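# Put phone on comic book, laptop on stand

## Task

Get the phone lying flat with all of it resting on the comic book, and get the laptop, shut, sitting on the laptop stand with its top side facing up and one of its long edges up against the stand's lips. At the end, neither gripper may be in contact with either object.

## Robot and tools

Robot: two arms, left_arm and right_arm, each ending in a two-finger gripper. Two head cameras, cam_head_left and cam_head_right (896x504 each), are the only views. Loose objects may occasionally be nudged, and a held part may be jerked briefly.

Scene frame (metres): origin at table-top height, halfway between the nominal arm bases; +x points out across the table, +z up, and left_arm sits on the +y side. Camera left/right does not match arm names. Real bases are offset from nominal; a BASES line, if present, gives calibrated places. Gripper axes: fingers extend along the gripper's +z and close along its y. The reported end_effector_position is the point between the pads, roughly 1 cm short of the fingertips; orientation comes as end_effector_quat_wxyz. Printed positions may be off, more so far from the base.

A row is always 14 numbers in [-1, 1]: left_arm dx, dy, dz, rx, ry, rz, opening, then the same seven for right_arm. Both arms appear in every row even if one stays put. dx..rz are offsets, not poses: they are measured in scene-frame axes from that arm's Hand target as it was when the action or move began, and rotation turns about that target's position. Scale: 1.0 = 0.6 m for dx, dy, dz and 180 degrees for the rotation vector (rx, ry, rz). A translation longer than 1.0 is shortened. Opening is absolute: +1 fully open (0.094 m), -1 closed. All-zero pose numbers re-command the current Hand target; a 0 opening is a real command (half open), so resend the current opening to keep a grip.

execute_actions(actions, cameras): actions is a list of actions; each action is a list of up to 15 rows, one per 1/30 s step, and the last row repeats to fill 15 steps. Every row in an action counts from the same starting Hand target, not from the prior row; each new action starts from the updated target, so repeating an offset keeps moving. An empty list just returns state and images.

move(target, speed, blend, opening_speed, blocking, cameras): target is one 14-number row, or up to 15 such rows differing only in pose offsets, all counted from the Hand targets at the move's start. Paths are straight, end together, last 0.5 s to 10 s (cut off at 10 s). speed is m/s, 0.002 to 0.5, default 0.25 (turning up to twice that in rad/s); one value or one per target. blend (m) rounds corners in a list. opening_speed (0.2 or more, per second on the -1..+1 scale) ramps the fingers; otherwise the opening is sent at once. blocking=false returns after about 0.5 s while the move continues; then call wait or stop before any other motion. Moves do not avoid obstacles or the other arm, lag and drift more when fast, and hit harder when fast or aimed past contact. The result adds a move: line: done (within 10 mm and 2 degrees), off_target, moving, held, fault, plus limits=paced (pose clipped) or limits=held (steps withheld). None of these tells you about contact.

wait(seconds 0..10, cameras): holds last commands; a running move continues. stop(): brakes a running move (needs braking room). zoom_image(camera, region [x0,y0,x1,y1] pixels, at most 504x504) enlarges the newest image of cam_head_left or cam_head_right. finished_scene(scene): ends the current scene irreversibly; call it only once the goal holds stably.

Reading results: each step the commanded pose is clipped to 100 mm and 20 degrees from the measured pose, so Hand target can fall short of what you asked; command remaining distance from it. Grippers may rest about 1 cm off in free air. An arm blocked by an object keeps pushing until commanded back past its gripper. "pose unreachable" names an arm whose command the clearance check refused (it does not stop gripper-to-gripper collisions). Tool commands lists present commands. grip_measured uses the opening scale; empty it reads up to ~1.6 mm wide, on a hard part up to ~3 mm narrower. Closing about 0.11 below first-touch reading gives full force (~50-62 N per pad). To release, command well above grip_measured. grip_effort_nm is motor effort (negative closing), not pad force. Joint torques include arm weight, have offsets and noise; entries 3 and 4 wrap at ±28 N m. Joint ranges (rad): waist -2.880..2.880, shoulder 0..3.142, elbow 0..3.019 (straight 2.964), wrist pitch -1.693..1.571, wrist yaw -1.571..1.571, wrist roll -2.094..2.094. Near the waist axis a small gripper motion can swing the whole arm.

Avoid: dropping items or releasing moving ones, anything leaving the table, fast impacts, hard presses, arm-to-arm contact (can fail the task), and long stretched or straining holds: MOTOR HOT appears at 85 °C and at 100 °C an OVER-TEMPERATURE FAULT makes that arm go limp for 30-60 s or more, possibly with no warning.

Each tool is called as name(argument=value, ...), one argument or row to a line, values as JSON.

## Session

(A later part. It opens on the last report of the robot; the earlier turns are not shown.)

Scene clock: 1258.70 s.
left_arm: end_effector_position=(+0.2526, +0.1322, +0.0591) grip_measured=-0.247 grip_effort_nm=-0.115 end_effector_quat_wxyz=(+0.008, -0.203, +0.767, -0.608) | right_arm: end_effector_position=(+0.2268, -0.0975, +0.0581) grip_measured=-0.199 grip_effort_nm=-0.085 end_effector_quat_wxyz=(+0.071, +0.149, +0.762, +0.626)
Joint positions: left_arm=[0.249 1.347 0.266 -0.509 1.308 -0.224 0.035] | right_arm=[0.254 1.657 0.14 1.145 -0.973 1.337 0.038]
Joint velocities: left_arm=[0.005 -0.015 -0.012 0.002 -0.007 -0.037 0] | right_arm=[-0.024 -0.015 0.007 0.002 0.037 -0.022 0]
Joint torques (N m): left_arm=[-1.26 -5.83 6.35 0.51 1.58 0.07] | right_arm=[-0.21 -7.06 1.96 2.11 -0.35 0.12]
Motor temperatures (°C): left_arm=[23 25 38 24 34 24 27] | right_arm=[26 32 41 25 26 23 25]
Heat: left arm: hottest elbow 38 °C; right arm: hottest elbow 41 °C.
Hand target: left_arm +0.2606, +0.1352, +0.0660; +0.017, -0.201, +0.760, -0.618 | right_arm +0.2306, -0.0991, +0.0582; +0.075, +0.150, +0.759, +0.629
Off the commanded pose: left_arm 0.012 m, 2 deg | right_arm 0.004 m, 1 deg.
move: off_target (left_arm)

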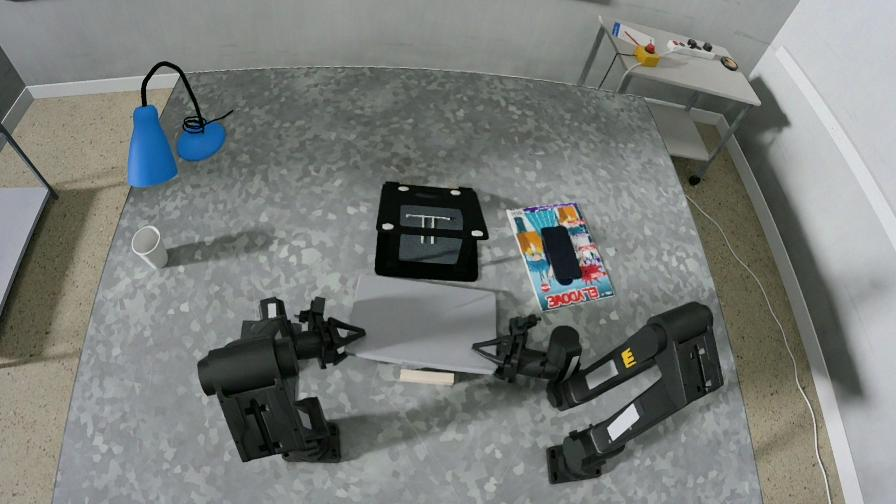

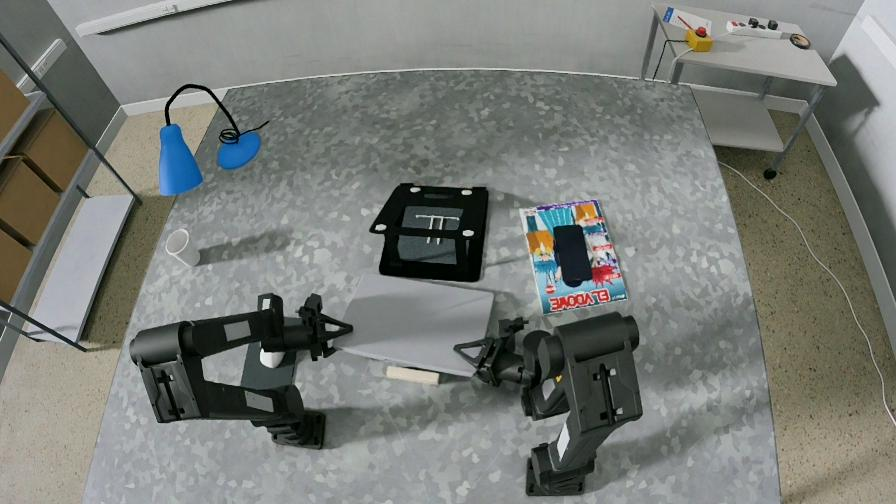

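move(
  target=[0,0,0,0,0,0,-0.8,0,0,0,0,0,0,-0.8],
  speed=0.08,
  opening_speed=0.4,
)

zoom_image(
  camera="cam_head_right",
  region=[300, 260, 540, 400],
)

zoom_image(
  camera="cam_head_left",
  region=[320, 260, 580, 410],
)

Scene clock: 1264.13 s.
left_arm: end_effector_position=(+0.2528, +0.1324, +0.0601) grip_measured=-0.619 grip_effort_nm=-1.004 end_effector_quat_wxyz=(+0.009, -0.203, +0.764, -0.612) | right_arm: end_effector_position=(+0.2275, -0.0985, +0.0593) grip_measured=-0.542 grip_effort_nm=-1.023 end_effector_quat_wxyz=(+0.053, +0.171, +0.755, +0.631)
Joint positions: left_arm=[0.253 1.352 0.266 -0.509 1.319 -0.22 0.018] | right_arm=[0.248 1.661 0.14 1.156 -0.98 1.403 0.022]
Joint velocities: left_arm=[-0.005 0.005 -0.002 0.007 -0.066 0.051 0.001] | right_arm=[0.005 -0.024 -0.007 -0.002 -0.037 0.007 -0.001]
Joint torques (N m): left_arm=[-1.03 -6.3 6.43 0.25 1.16 0.02] | right_arm=[0.32 -7.3 1.95 1.81 -0.07 -0.45]
Motor temperatures (°C): left_arm=[23 25 38 24 34 24 27] | right_arm=[26 32 40 25 26 23 25]
Heat: left arm: hottest elbow 38 °C; right arm: hottest elbow 40 °C.
Hand target: left_arm +0.2605, +0.1351, +0.0660; +0.017, -0.201, +0.760, -0.618 | right_arm +0.2307, -0.0990, +0.0584; +0.075, +0.150, +0.759, +0.629
Off the commanded pose: left_arm 0.010 m, 1 deg | right_arm 0.003 m, 4 deg.
move: off_target (right_arm)

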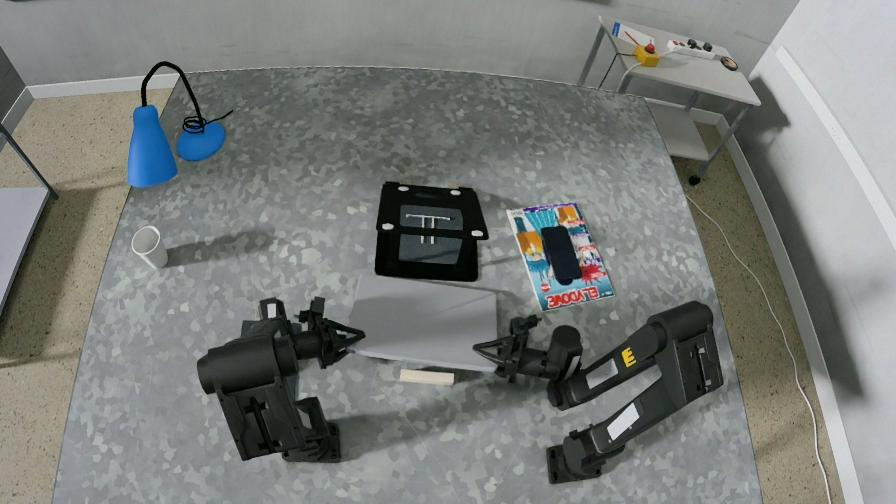

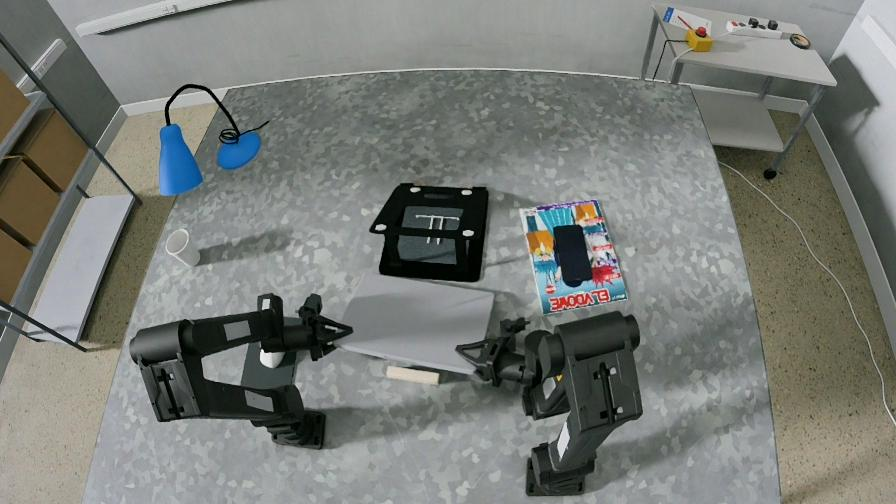

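Scaled by 2.100.

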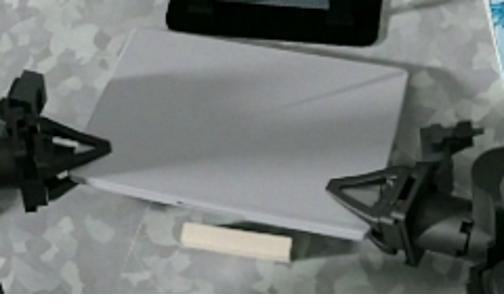

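Scaled by 1.938.

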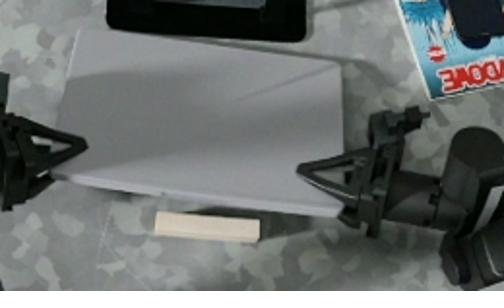

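move(
  target=[0,0,0,0,0,0,0.0,0,0,0,0,0,0,-0.8],
  speed=0.08,
  opening_speed=0.5,
)

zoom_image(
  camera="cam_head_right",
  region=[300, 260, 540, 400],
)

zoom_image(
  camera="cam_head_left",
  region=[320, 260, 580, 410],
)

Scene clock: 1275.20 s.
left_arm: end_effector_position=(+0.2527, +0.1328, +0.0591) grip_measured=-0.002 grip_effort_nm=0.085 end_effector_quat_wxyz=(+0.010, -0.203, +0.766, -0.610) | right_arm: end_effector_position=(+0.2266, -0.0983, +0.0593) grip_measured=-0.598 grip_effort_nm=-1.018 end_effector_quat_wxyz=(+0.050, +0.171, +0.755, +0.631)
Joint positions: left_arm=[0.253 1.352 0.266 -0.509 1.312 -0.219 0.047] | right_arm=[0.247 1.662 0.14 1.156 -0.985 1.406 0.019]
Joint velocities: left_arm=[-0.015 -0.005 -0.017 0.007 -0.022 -0.051 0.001] | right_arm=[0.005 -0.015 0.007 0.007 -0.066 -0.007 0]
Joint torques (N m): left_arm=[-0.79 -6.36 6.32 0.53 1.35 0.04] | right_arm=[0.32 -7.47 1.92 1.81 0.11 -0.47]
Motor temperatures (°C): left_arm=[23 25 37 24 34 24 28] | right_arm=[26 32 39 25 26 24 26]
Heat: left arm: hottest elbow 37 °C; right arm: hottest elbow 39 °C.
Hand target: left_arm +0.2606, +0.1352, +0.0660; +0.017, -0.201, +0.760, -0.618 | right_arm +0.2307, -0.0991, +0.0582; +0.075, +0.150, +0.759, +0.629
Off the commanded pose: left_arm 0.011 m, 1 deg | right_arm 0.004 m, 4 deg.
move: off_target (left_arm, right_arm)

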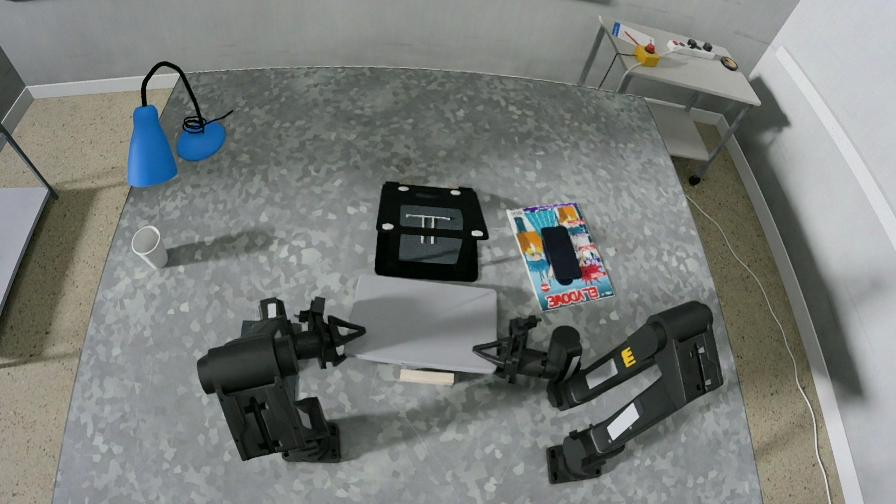

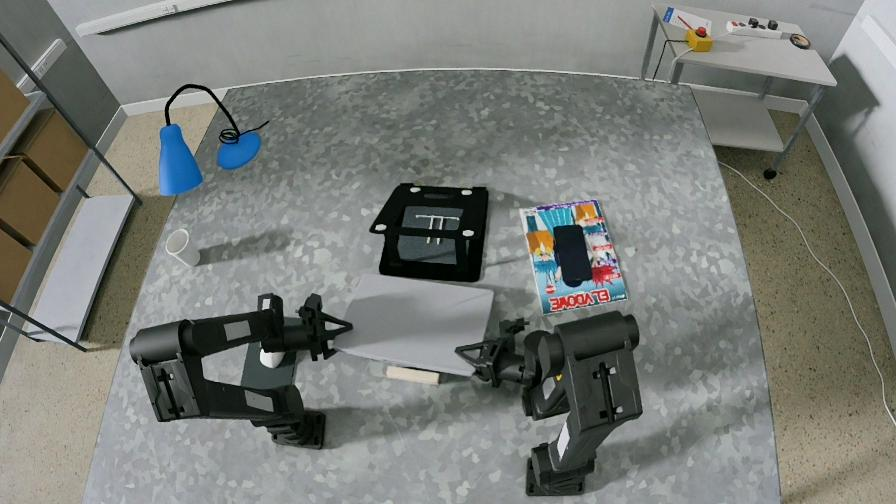

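Scaled by 2.100.

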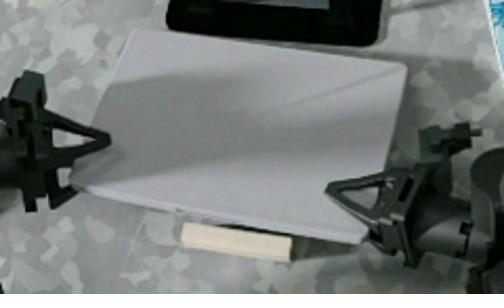

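Scaled by 1.938.

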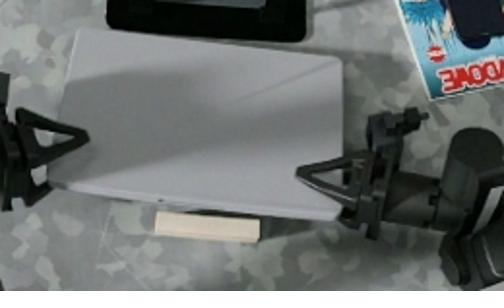

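move(
  target=[0.09,-0.01,-0.012,0,0,0,0.0,0,0,0,0,0,0,-0.8],
  speed=0.06,
)

zoom_image(
  camera="cam_head_right",
  region=[300, 260, 540, 400],
)

zoom_image(
  camera="cam_head_left",
  region=[320, 260, 580, 410],
)

Scene clock: 1280.23 s.
left_arm: end_effector_position=(+0.2815, +0.1274, +0.0447) grip_measured=-0.001 grip_effort_nm=0.066 end_effector_quat_wxyz=(-0.013, -0.232, +0.757, -0.611) | right_arm: end_effector_position=(+0.2289, -0.0993, +0.0586) grip_measured=-0.618 grip_effort_nm=-1.033 end_effector_quat_wxyz=(+0.061, +0.168, +0.757, +0.629)
Joint positions: left_arm=[0.19 1.462 0.279 -0.171 1.308 -0.541 0.047] | right_arm=[0.247 1.662 0.14 1.156 -0.972 1.386 0.018]
Joint velocities: left_arm=[-0.005 -0.015 0.012 -0.017 0.007 -0.007 0] | right_arm=[0.005 -0.015 -0.017 -0.002 0.037 -0.066 0]
Joint torques (N m): left_arm=[-2.61 -8.06 10.55 1.72 1.11 -0.04] | right_arm=[0.32 -7.47 1.91 1.8 -0.34 -0.3]
Motor temperatures (°C): left_arm=[23 25 37 24 34 24 27] | right_arm=[26 32 39 25 26 24 26]
Heat: left arm: hottest elbow 37 °C; right arm: hottest elbow 39 °C.
Hand target: left_arm +0.3149, +0.1292, +0.0596; +0.018, -0.202, +0.759, -0.619 | right_arm +0.2307, -0.0991, +0.0582; +0.075, +0.150, +0.759, +0.629
Off the commanded pose: left_arm 0.036 m, 5 deg | right_arm 0.002 m, 3 deg.
move: off_target (left_arm, right_arm)

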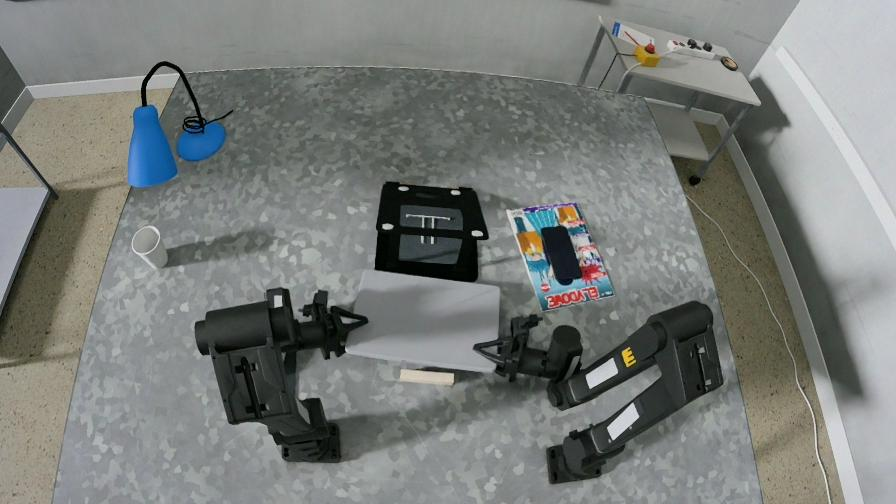

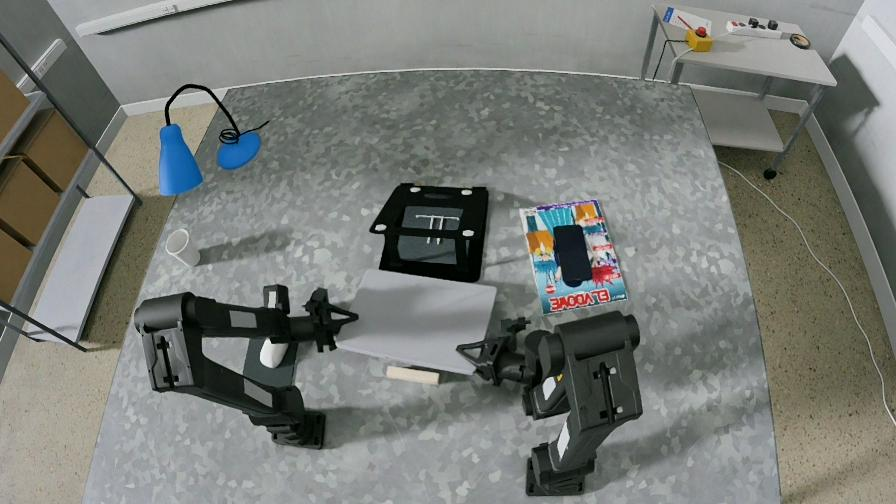

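Scaled by 2.100.

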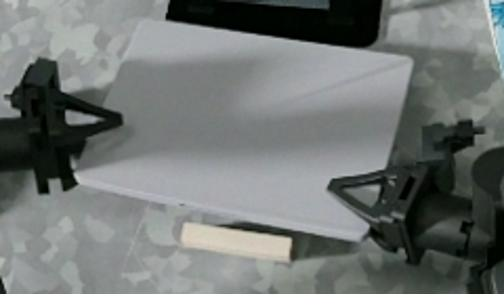

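Scaled by 1.938.

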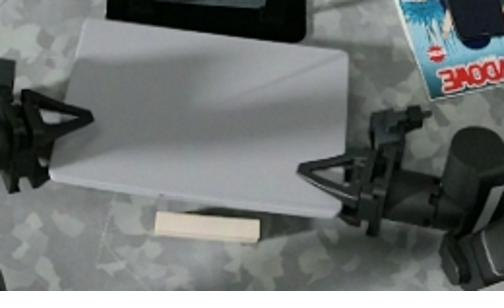

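move(
  target=[-0.04,0,-0.01,0,0,0,-0.8,0,0,0,0,0,0,-0.8],
  speed=0.08,
  opening_speed=0.4,
)

zoom_image(
  camera="cam_head_left",
  region=[320, 260, 580, 410],
)

Scene clock: 1286.07 s.
left_arm: end_effector_position=(+0.2802, +0.1266, +0.0476) grip_measured=-0.596 grip_effort_nm=-0.965 end_effector_quat_wxyz=(+0.014, -0.197, +0.760, -0.619) | right_arm: end_effector_position=(+0.2302, -0.1006, +0.0597) grip_measured=-0.604 grip_effort_nm=-1.048 end_effector_quat_wxyz=(+0.048, +0.188, +0.751, +0.631)
Joint positions: left_arm=[0.192 1.462 0.273 -0.157 1.329 -0.462 0.019] | right_arm=[0.241 1.662 0.14 1.162 -0.973 1.438 0.019]
Joint velocities: left_arm=[-0.015 -0.005 -0.002 0.007 0.037 -0.037 0] | right_arm=[0.005 0.005 0.007 0.002 -0.022 -0.022 0]
Joint torques (N m): left_arm=[-1.26 -8.64 6.13 0.57 0.39 -0.32] | right_arm=[0.79 -7.12 1.89 1.83 -0.24 -0.7]
Motor temperatures (°C): left_arm=[23 25 37 24 34 24 27] | right_arm=[26 32 38 25 26 24 26]
Heat: left arm: hottest elbow 37 °C; right arm: hottest elbow 38 °C.
Hand target: left_arm +0.2908, +0.1292, +0.0535; +0.018, -0.202, +0.759, -0.619 | right_arm +0.2307, -0.0991, +0.0582; +0.075, +0.150, +0.759, +0.629
Off the commanded pose: left_arm 0.013 m, 1 deg | right_arm 0.002 m, 5 deg.
move: off_target (left_arm, right_arm)

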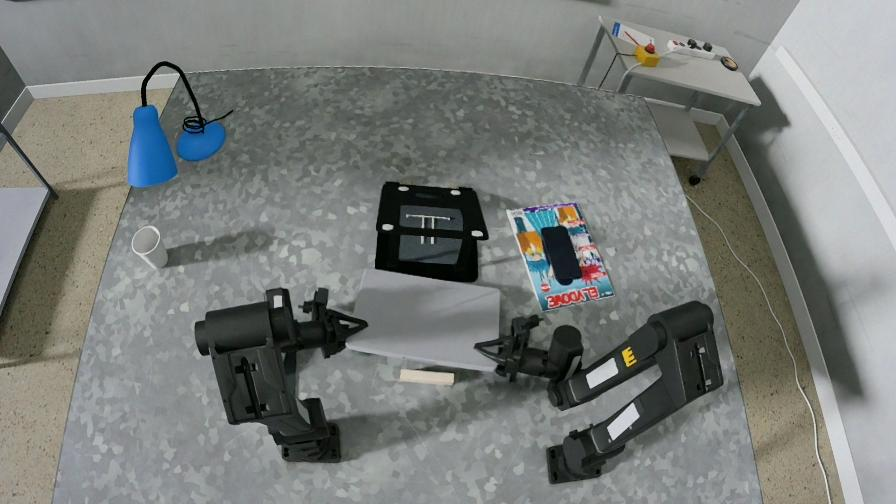

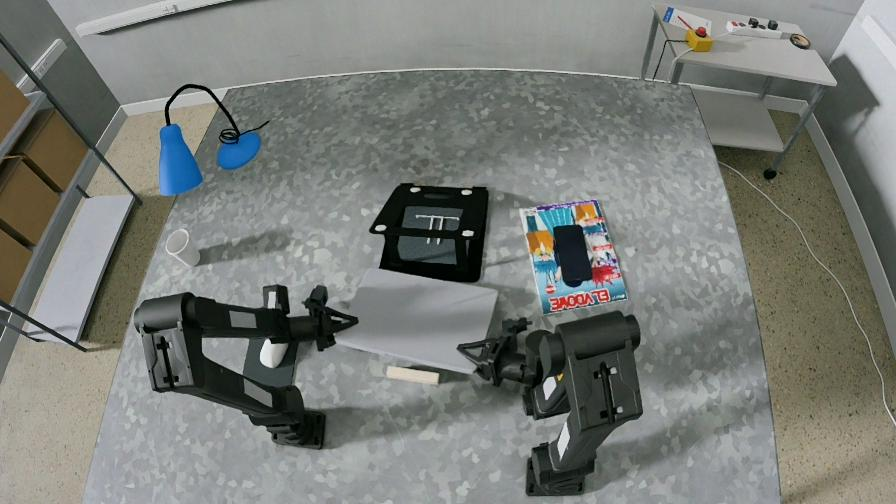

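Scaled by 1.938.

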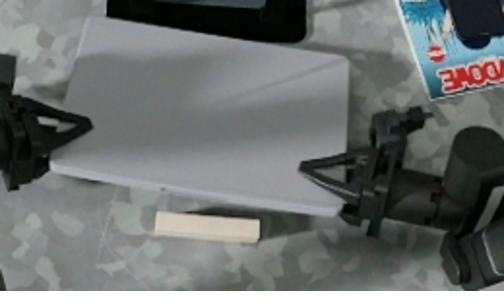

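move(
  target=[0,0,0,0,0,0,-0.8,0,0,0,0,0,0,0.0],
  speed=0.08,
  opening_speed=0.5,
)

move(
  target=[0,0,0,0,0,0,-0.8,0.09,-0.01,-0.01,0,0,0,0.0],
  speed=0.06,
)

zoom_image(
  camera="cam_head_right",
  region=[300, 260, 540, 400],
)

zoom_image(
  camera="cam_head_left",
  region=[320, 260, 580, 410],
)

Scene clock: 1291.17 s.
left_arm: end_effector_position=(+0.2806, +0.1264, +0.0501) grip_measured=-0.629 grip_effort_nm=-1.009 end_effector_quat_wxyz=(+0.017, -0.192, +0.758, -0.623) | right_arm: end_effector_position=(+0.2284, -0.1008, +0.0540) grip_measured=-0.002 grip_effort_nm=0.066 end_effector_quat_wxyz=(+0.067, +0.161, +0.760, +0.626)
Joint positions: left_arm=[0.193 1.458 0.273 -0.155 1.339 -0.457 0.017] | right_arm=[0.241 1.683 0.14 1.162 -0.976 1.353 0.047]
Joint velocities: left_arm=[-0.024 -0.005 0.002 -0.012 0.022 -0.007 0.001] | right_arm=[-0.015 0.005 -0.002 -0.022 -0.037 0.007 0]
Joint torques (N m): left_arm=[-1.2 -8.64 6.12 0.4 0.12 -0.37] | right_arm=[0.73 -9.17 1.77 1.66 -0.24 0.02]
Motor temperatures (°C): left_arm=[23 25 37 24 34 24 28] | right_arm=[26 32 38 25 26 24 26]
Heat: left arm: hottest elbow 37 °C; right arm: hottest elbow 38 °C.
Hand target: left_arm +0.2907, +0.1291, +0.0534; +0.017, -0.202, +0.759, -0.619 | right_arm +0.2307, -0.0991, +0.0583; +0.075, +0.150, +0.759, +0.629
Off the commanded pose: left_arm 0.011 m, 1 deg | right_arm 0.005 m, 2 deg.
move: off_target (left_arm)

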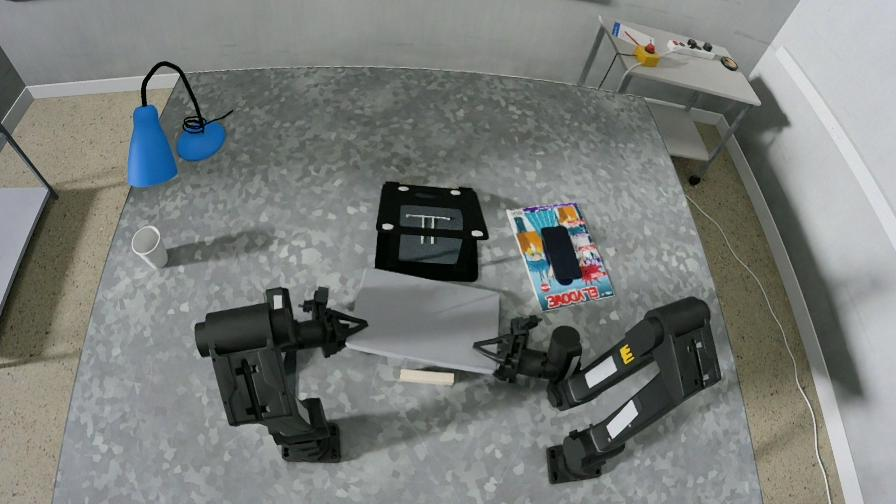

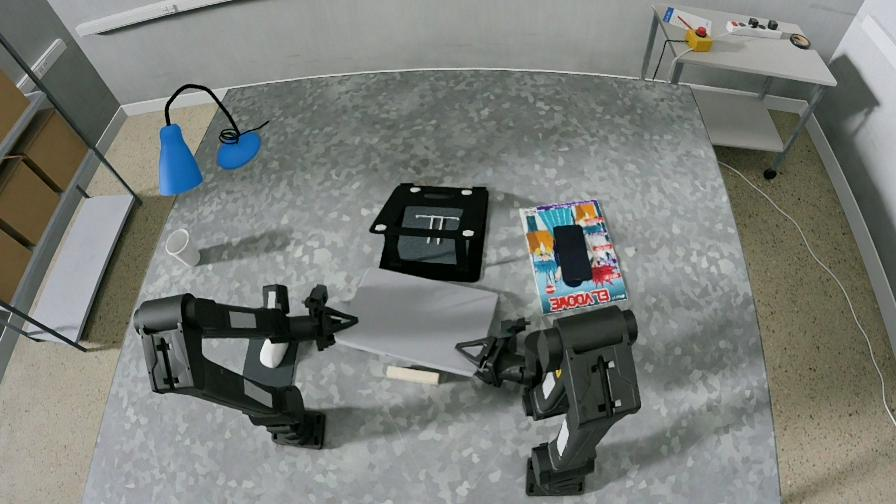

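Scene clock: 1292.67 s.
left_arm: end_effector_position=(+0.2806, +0.1264, +0.0501) grip_measured=-0.629 grip_effort_nm=-1.009 end_effector_quat_wxyz=(+0.018, -0.191, +0.759, -0.623) | right_arm: end_effector_position=(+0.2681, -0.1043, +0.0513) grip_measured=-0.001 grip_effort_nm=0.056 end_effector_quat_wxyz=(+0.063, +0.153, +0.760, +0.629)
Joint positions: left_arm=[0.193 1.458 0.273 -0.155 1.339 -0.455 0.017] | right_arm=[0.182 1.713 0.25 1.049 -1.047 1.305 0.047]
Joint velocities: left_arm=[-0.005 -0.005 0.002 -0.012 -0.007 -0.051 -0.001] | right_arm=[-0.005 -0.005 0.012 -0.002 0.037 0.037 -0.001]
Joint torques (N m): left_arm=[-1.03 -8.12 6.41 0.53 0.11 -0.38] | right_arm=[-0.56 -8.7 4.45 1.22 -0.21 0.02]
Motor temperatures (°C): left_arm=[23 25 37 24 34 24 28] | right_arm=[26 32 38 25 26 24 26]
Heat: left arm: hottest elbow 37 °C; right arm: hottest elbow 38 °C.
Hand target: left_arm +0.2907, +0.1291, +0.0534; +0.017, -0.202, +0.759, -0.619 | right_arm +0.2847, -0.1059, +0.0513; +0.075, +0.150, +0.759, +0.630
Off the commanded pose: left_arm 0.011 m, 1 deg | right_arm 0.017 m, 1 deg.
move: off_target (left_arm, right_arm)

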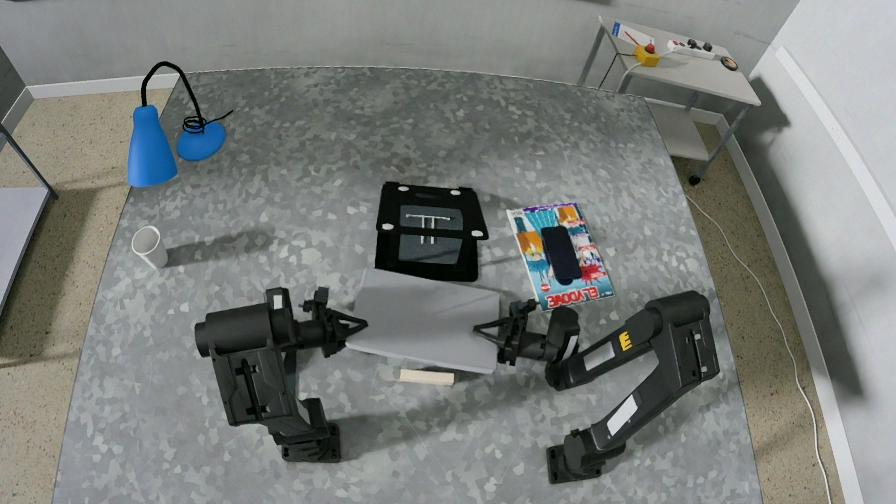

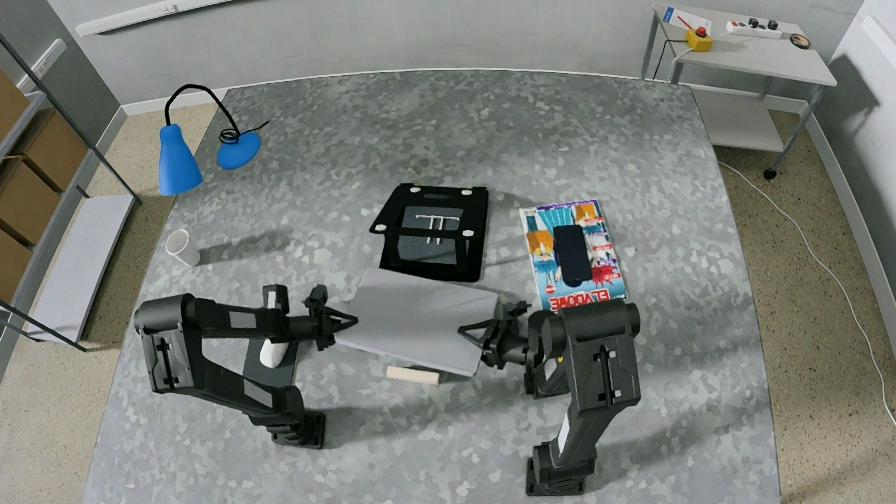

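Scaled by 2.100.

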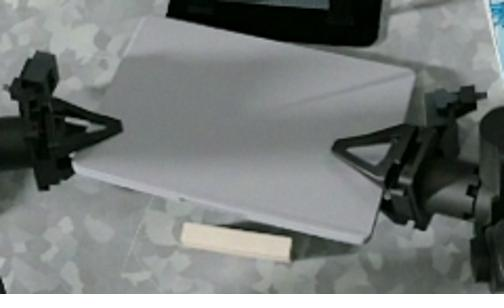

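Scaled by 1.938.

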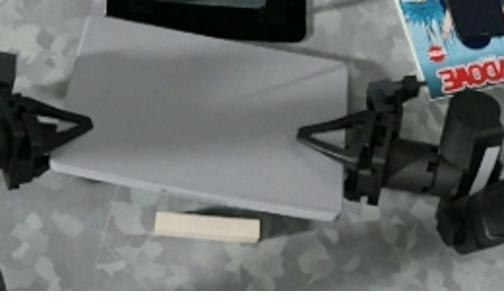

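move(
  target=[0,0,0,0,0,0,-0.8,0.05,-0.035,-0.006,0,0,0,0.0],
  speed=0.06,
  cameras=[],
)

move(
  target=[0,0,0,0,0,0,-0.8,-0.01,0,0,0,0,0,-0.8],
  speed=0.06,
  opening_speed=0.4,
)

zoom_image(
  camera="cam_head_right",
  region=[300, 260, 540, 400],
)

zoom_image(
  camera="cam_head_left",
  region=[320, 260, 580, 410],
)

Scene clock: 1299.00 s.
left_arm: end_effector_position=(+0.2806, +0.1264, +0.0501) grip_measured=-0.629 grip_effort_nm=-1.004 end_effector_quat_wxyz=(+0.018, -0.191, +0.759, -0.623) | right_arm: end_effector_position=(+0.2959, -0.1238, +0.0460) grip_measured=-0.001 grip_effort_nm=0.056 end_effector_quat_wxyz=(+0.060, +0.154, +0.760, +0.629)
Joint positions: left_arm=[0.193 1.458 0.273 -0.155 1.339 -0.455 0.017] | right_arm=[0.093 1.736 0.323 0.921 -1.129 1.225 0.047]
Joint velocities: left_arm=[-0.015 0.005 -0.012 0.007 -0.037 -0.022 -0.001] | right_arm=[0.015 -0.015 0.007 0.007 -0.007 0.022 0]
Joint torques (N m): left_arm=[-0.79 -8.47 6.15 0.35 0.14 -0.32] | right_arm=[-0.56 -9.7 5.04 1.11 -0.25 -0.1]
Motor temperatures (°C): left_arm=[23 25 37 24 33 24 28] | right_arm=[26 32 38 25 26 24 26]
Heat: left arm: hottest elbow 37 °C; right arm: hottest elbow 38 °C.
Hand target: left_arm +0.2907, +0.1291, +0.0534; +0.017, -0.202, +0.759, -0.619 | right_arm +0.3143, -0.1273, +0.0473; +0.075, +0.150, +0.758, +0.630
Off the commanded pose: left_arm 0.011 m, 1 deg | right_arm 0.019 m, 2 deg.
move: off_target (left_arm, right_arm)
No camera images: "cameras" was empty.

Scene clock: 1301.27 s.
left_arm: end_effector_position=(+0.2807, +0.1264, +0.0504) grip_measured=-0.630 grip_effort_nm=-1.009 end_effector_quat_wxyz=(+0.015, -0.195, +0.757, -0.623) | right_arm: end_effector_position=(+0.2954, -0.1251, +0.0404) grip_measured=-0.587 grip_effort_nm=-1.028 end_effector_quat_wxyz=(+0.046, +0.174, +0.758, +0.627)
Joint positions: left_arm=[0.193 1.457 0.273 -0.154 1.34 -0.468 0.017] | right_arm=[0.091 1.75 0.323 0.917 -1.125 1.256 0.019]
Joint velocities: left_arm=[0.005 0.005 -0.002 -0.002 -0.007 -0.007 0] | right_arm=[-0.015 -0.005 0.002 0.007 0.007 -0.007 0]
Joint torques (N m): left_arm=[-0.91 -8.35 6.24 0.87 0.06 -0.24] | right_arm=[-0.09 -11.34 3.79 1.7 -0.3 -0.3]
Motor temperatures (°C): left_arm=[23 25 37 24 33 24 28] | right_arm=[26 32 38 25 26 24 26]
Heat: left arm: hottest elbow 37 °C; right arm: hottest elbow 38 °C.
Hand target: left_arm +0.2908, +0.1292, +0.0535; +0.017, -0.202, +0.759, -0.619 | right_arm +0.3083, -0.1272, +0.0473; +0.075, +0.150, +0.758, +0.630
Off the commanded pose: left_arm 0.011 m, 1 deg | right_arm 0.015 m, 4 deg.
move: off_target (left_arm, right_arm)

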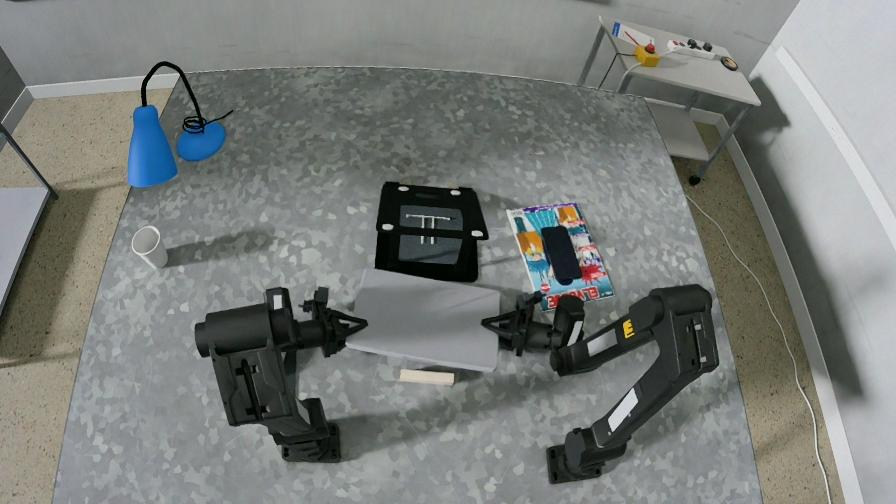

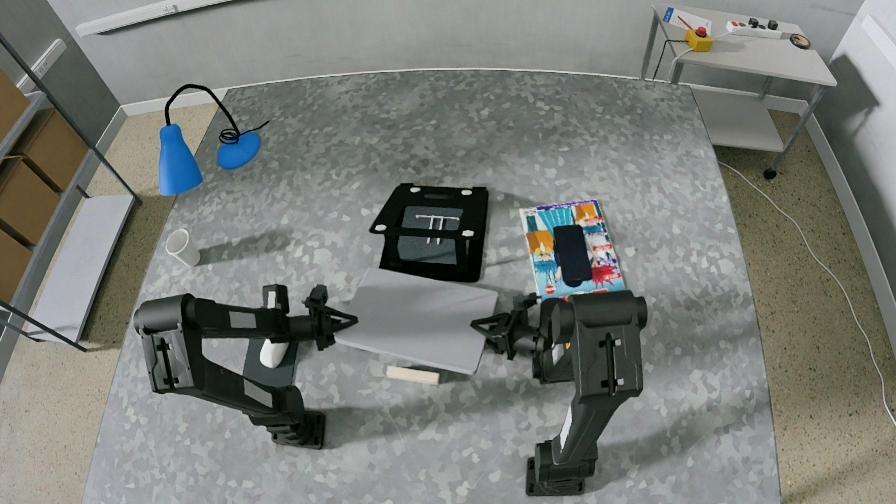

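Scaled by 2.100.

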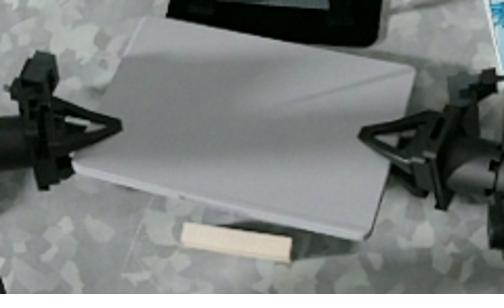

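Scaled by 1.938.

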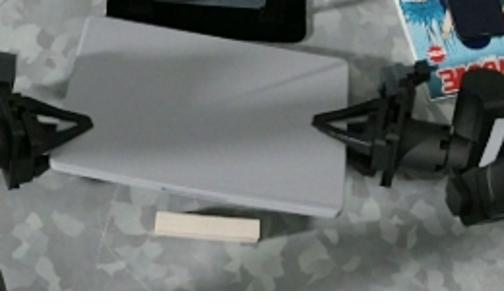

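move(
  target=[0,0,0,0,0,0,0.0,0,0,0,0,0,0,-0.8],
  speed=0.08,
  opening_speed=0.5,
  cameras=[],
)

move(
  target=[0.083,0.003,-0.008,0,0,0,0.0,0,0,0,0,0,0,-0.8],
  speed=0.06,
)

zoom_image(
  camera="cam_head_right",
  region=[300, 260, 540, 400],
)

zoom_image(
  camera="cam_head_left",
  region=[320, 260, 580, 410],
)

Scene clock: 1307.13 s.
left_arm: end_effector_position=(+0.2815, +0.1277, +0.0460) grip_measured=-0.002 grip_effort_nm=0.095 end_effector_quat_wxyz=(+0.011, -0.206, +0.763, -0.613) | right_arm: end_effector_position=(+0.2948, -0.1249, +0.0407) grip_measured=-0.610 grip_effort_nm=-1.043 end_effector_quat_wxyz=(+0.057, +0.158, +0.761, +0.626)
Joint positions: left_arm=[0.193 1.457 0.273 -0.154 1.313 -0.486 0.047] | right_arm=[0.091 1.75 0.323 0.917 -1.129 1.216 0.018]
Joint velocities: left_arm=[-0.015 -0.015 -0.017 -0.007 0.022 0.037 0.001] | right_arm=[-0.015 -0.005 0.007 0.002 0.051 -0.007 -0.002]
Joint torques (N m): left_arm=[-1.2 -7.53 6.17 0.7 1.08 -0.14] | right_arm=[-0.21 -11.4 3.81 1.63 -0.19 0.09]
Motor temperatures (°C): left_arm=[23 25 36 24 33 24 28] | right_arm=[26 32 38 25 26 24 26]
Heat: left arm: hottest elbow 36 °C; right arm: hottest elbow 38 °C.
Hand target: left_arm +0.2908, +0.1291, +0.0535; +0.017, -0.202, +0.759, -0.619 | right_arm +0.3083, -0.1272, +0.0473; +0.075, +0.150, +0.758, +0.630
Off the commanded pose: left_arm 0.012 m, 1 deg | right_arm 0.015 m, 2 deg.
move: off_target (left_arm, right_arm)
No camera images: "cameras" was empty.

Scene clock: 1309.00 s.
left_arm: end_effector_position=(+0.3109, +0.1299, +0.0378) grip_measured=-0.001 grip_effort_nm=0.090 end_effector_quat_wxyz=(-0.008, -0.228, +0.756, -0.613) | right_arm: end_effector_position=(+0.3006, -0.1255, +0.0418) grip_measured=-0.615 grip_effort_nm=-1.038 end_effector_quat_wxyz=(+0.068, +0.153, +0.762, +0.625)
Joint positions: left_arm=[0.174 1.557 0.336 -0.053 1.309 -0.612 0.047] | right_arm=[0.089 1.75 0.333 0.917 -1.12 1.203 0.018]
Joint velocities: left_arm=[0.005 -0.005 0.002 -0.007 0.066 0.066 0] | right_arm=[0.005 -0.005 -0.007 -0.012 0.037 0.051 0]
Joint torques (N m): left_arm=[-2.96 -8.82 9.63 1.74 0.78 -0.04] | right_arm=[-0.03 -11.46 3.28 1.62 -0.49 0.18]
Motor temperatures (°C): left_arm=[23 25 36 24 33 24 28] | right_arm=[26 32 38 25 26 24 26]
Heat: left arm: hottest elbow 36 °C; right arm: hottest elbow 38 °C.
Hand target: left_arm +0.3408, +0.1308, +0.0492; +0.018, -0.202, +0.759, -0.619 | right_arm +0.3083, -0.1272, +0.0473; +0.075, +0.150, +0.758, +0.630
Off the commanded pose: left_arm 0.032 m, 4 deg | right_arm 0.010 m, 1 deg.
move: off_target (left_arm)

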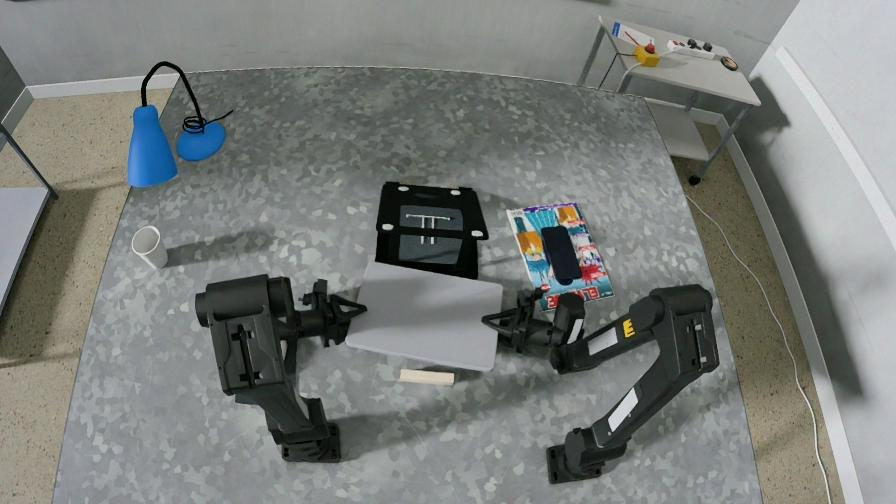

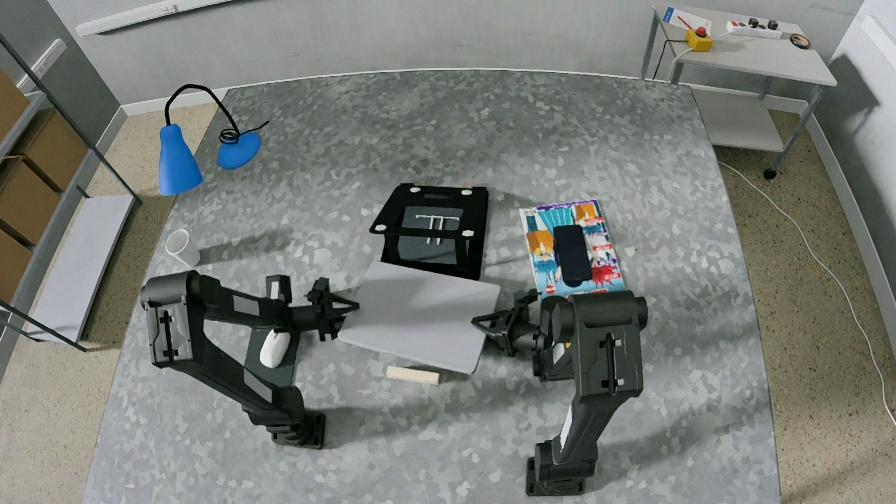

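Scaled by 2.100.

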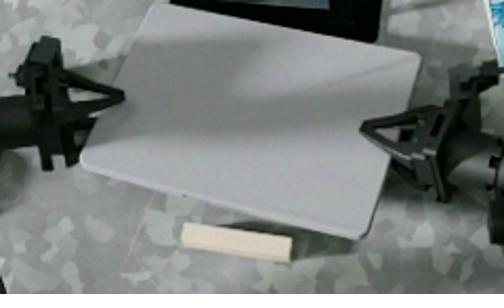

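Scaled by 1.938.

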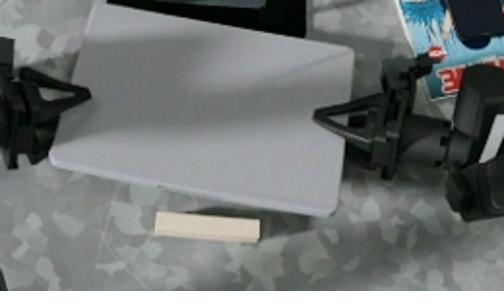

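move(
  target=[-0.035,0,0,0,0,0,-0.8,0,0,0,0,0,0,-0.8],
  speed=0.06,
  opening_speed=0.4,
)

zoom_image(
  camera="cam_head_left",
  region=[320, 230, 580, 400],
)

Scene clock: 1314.10 s.
left_arm: end_effector_position=(+0.3098, +0.1291, +0.0412) grip_measured=-0.593 grip_effort_nm=-0.974 end_effector_quat_wxyz=(+0.012, -0.202, +0.760, -0.618) | right_arm: end_effector_position=(+0.3013, -0.1270, +0.0420) grip_measured=-0.613 grip_effort_nm=-1.043 end_effector_quat_wxyz=(+0.052, +0.175, +0.757, +0.627)
Joint positions: left_arm=[0.174 1.549 0.333 -0.052 1.322 -0.551 0.019] | right_arm=[0.084 1.75 0.333 0.917 -1.122 1.257 0.018]
Joint velocities: left_arm=[-0.015 -0.005 0.002 0.007 -0.007 -0.022 -0.001] | right_arm=[-0.015 -0.024 -0.007 -0.007 -0.037 -0.022 0]
Joint torques (N m): left_arm=[-1.44 -10.11 5.91 0.65 0.46 -0.21] | right_arm=[0.32 -11.34 3.18 1.74 -0.4 -0.3]
Motor temperatures (°C): left_arm=[23 25 36 24 33 24 28] | right_arm=[26 32 37 25 26 24 27]
Heat: left arm: hottest elbow 36 °C; right arm: hottest elbow 37 °C.
Hand target: left_arm +0.3198, +0.1309, +0.0490; +0.018, -0.202, +0.759, -0.619 | right_arm +0.3083, -0.1272, +0.0474; +0.075, +0.150, +0.758, +0.630
Off the commanded pose: left_arm 0.013 m, 1 deg | right_arm 0.009 m, 4 deg.
move: off_target (left_arm, right_arm)

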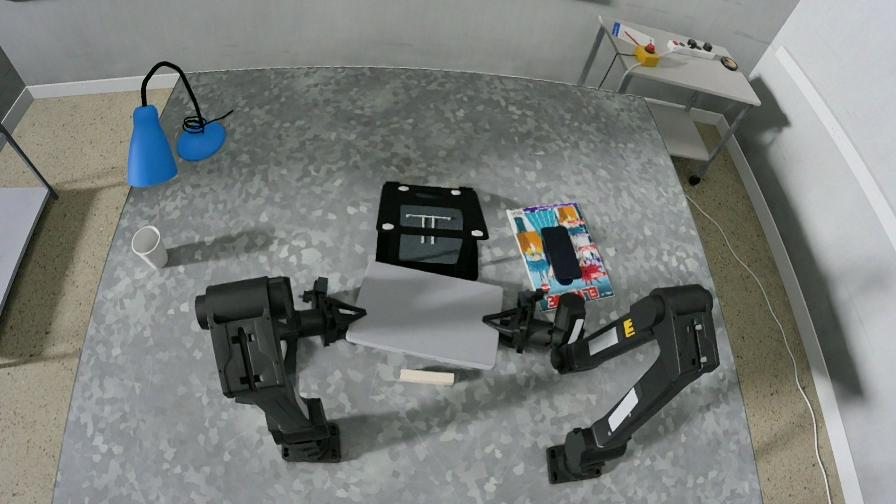

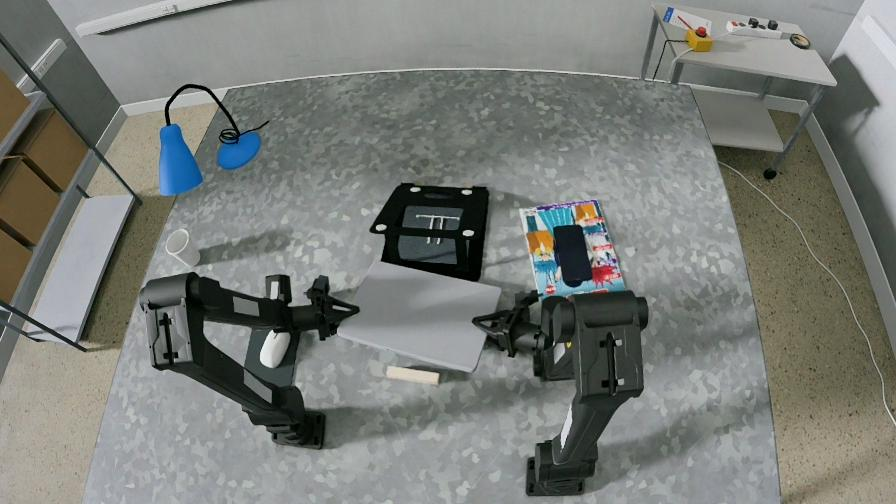

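Scaled by 1.938.

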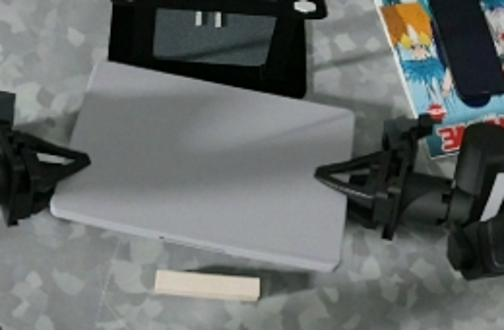

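move(
  target=[-0.03,0,0.15,0,0,0,-0.8,-0.03,0,0.15,0,0,0,-0.8],
  speed=0.08,
)

zoom_image(
  camera="cam_head_left",
  region=[320, 200, 580, 400],
)

Scene clock: 1320.03 s.
left_arm: end_effector_position=(+0.2782, +0.1277, +0.1091) grip_measured=-0.629 grip_effort_nm=-1.009 end_effector_quat_wxyz=(-0.019, -0.242, +0.756, -0.609) | right_arm: end_effector_position=(+0.2830, -0.1292, +0.1123) grip_measured=-0.616 grip_effort_nm=-1.043 end_effector_quat_wxyz=(+0.018, +0.215, +0.752, +0.622)
Joint positions: left_arm=[0.194 1.146 0.333 -0.553 1.304 -0.553 0.017] | right_arm=[0.084 1.332 0.312 0.482 -1.117 1.327 0.018]
Joint velocities: left_arm=[0.005 0.005 -0.007 0.002 -0.095 0.037 0.001] | right_arm=[0.005 0.015 0.002 -0.012 -0.139 -0.007 0]
Joint torques (N m): left_arm=[-2.02 -7.24 13.6 -0.1 1.4 0.36] | right_arm=[0.91 -11.99 6.84 1.91 -0.3 -0.71]
Motor temperatures (°C): left_arm=[22 25 36 24 33 24 28] | right_arm=[26 32 37 25 26 24 27]
Heat: left arm: hottest elbow 36 °C; right arm: hottest elbow 37 °C.
Hand target: left_arm +0.3016, +0.1316, +0.1380; +0.018, -0.202, +0.759, -0.619 | right_arm +0.2922, -0.1267, +0.1376; +0.075, +0.150, +0.758, +0.630
Off the commanded pose: left_arm 0.038 m, 6 deg | right_arm 0.026 m, 10 deg.
move: off_target (left_arm, right_arm)

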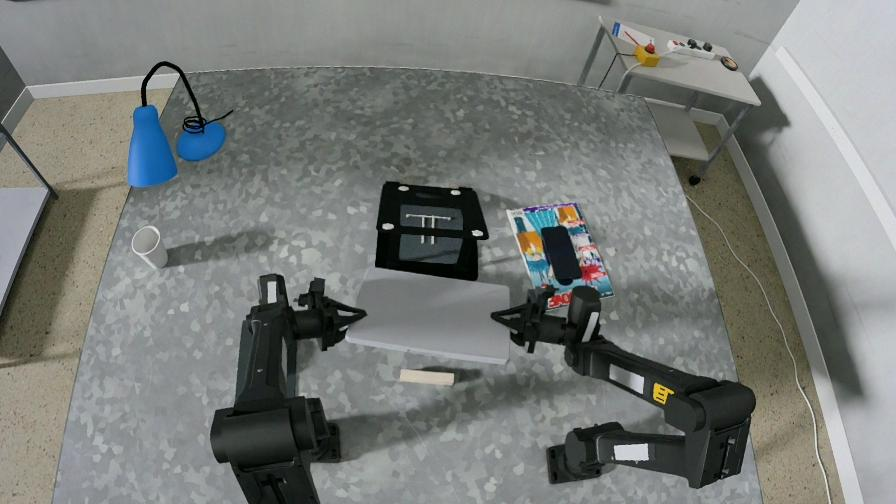

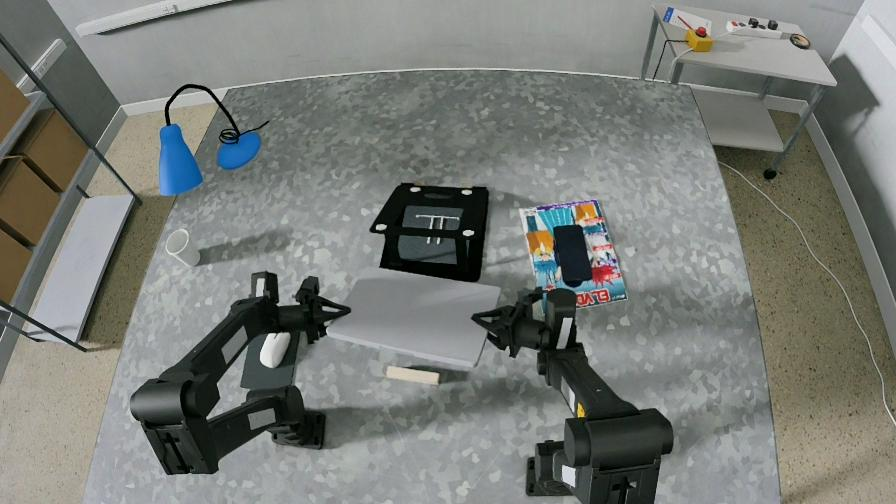

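Scaled by 1.938.

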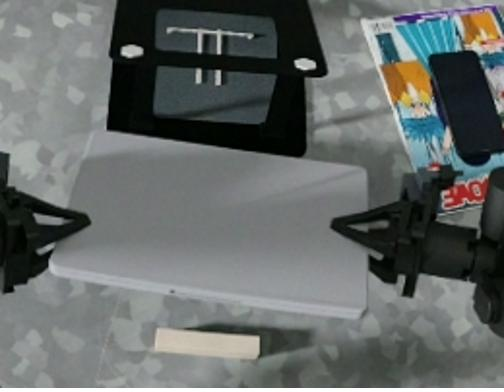

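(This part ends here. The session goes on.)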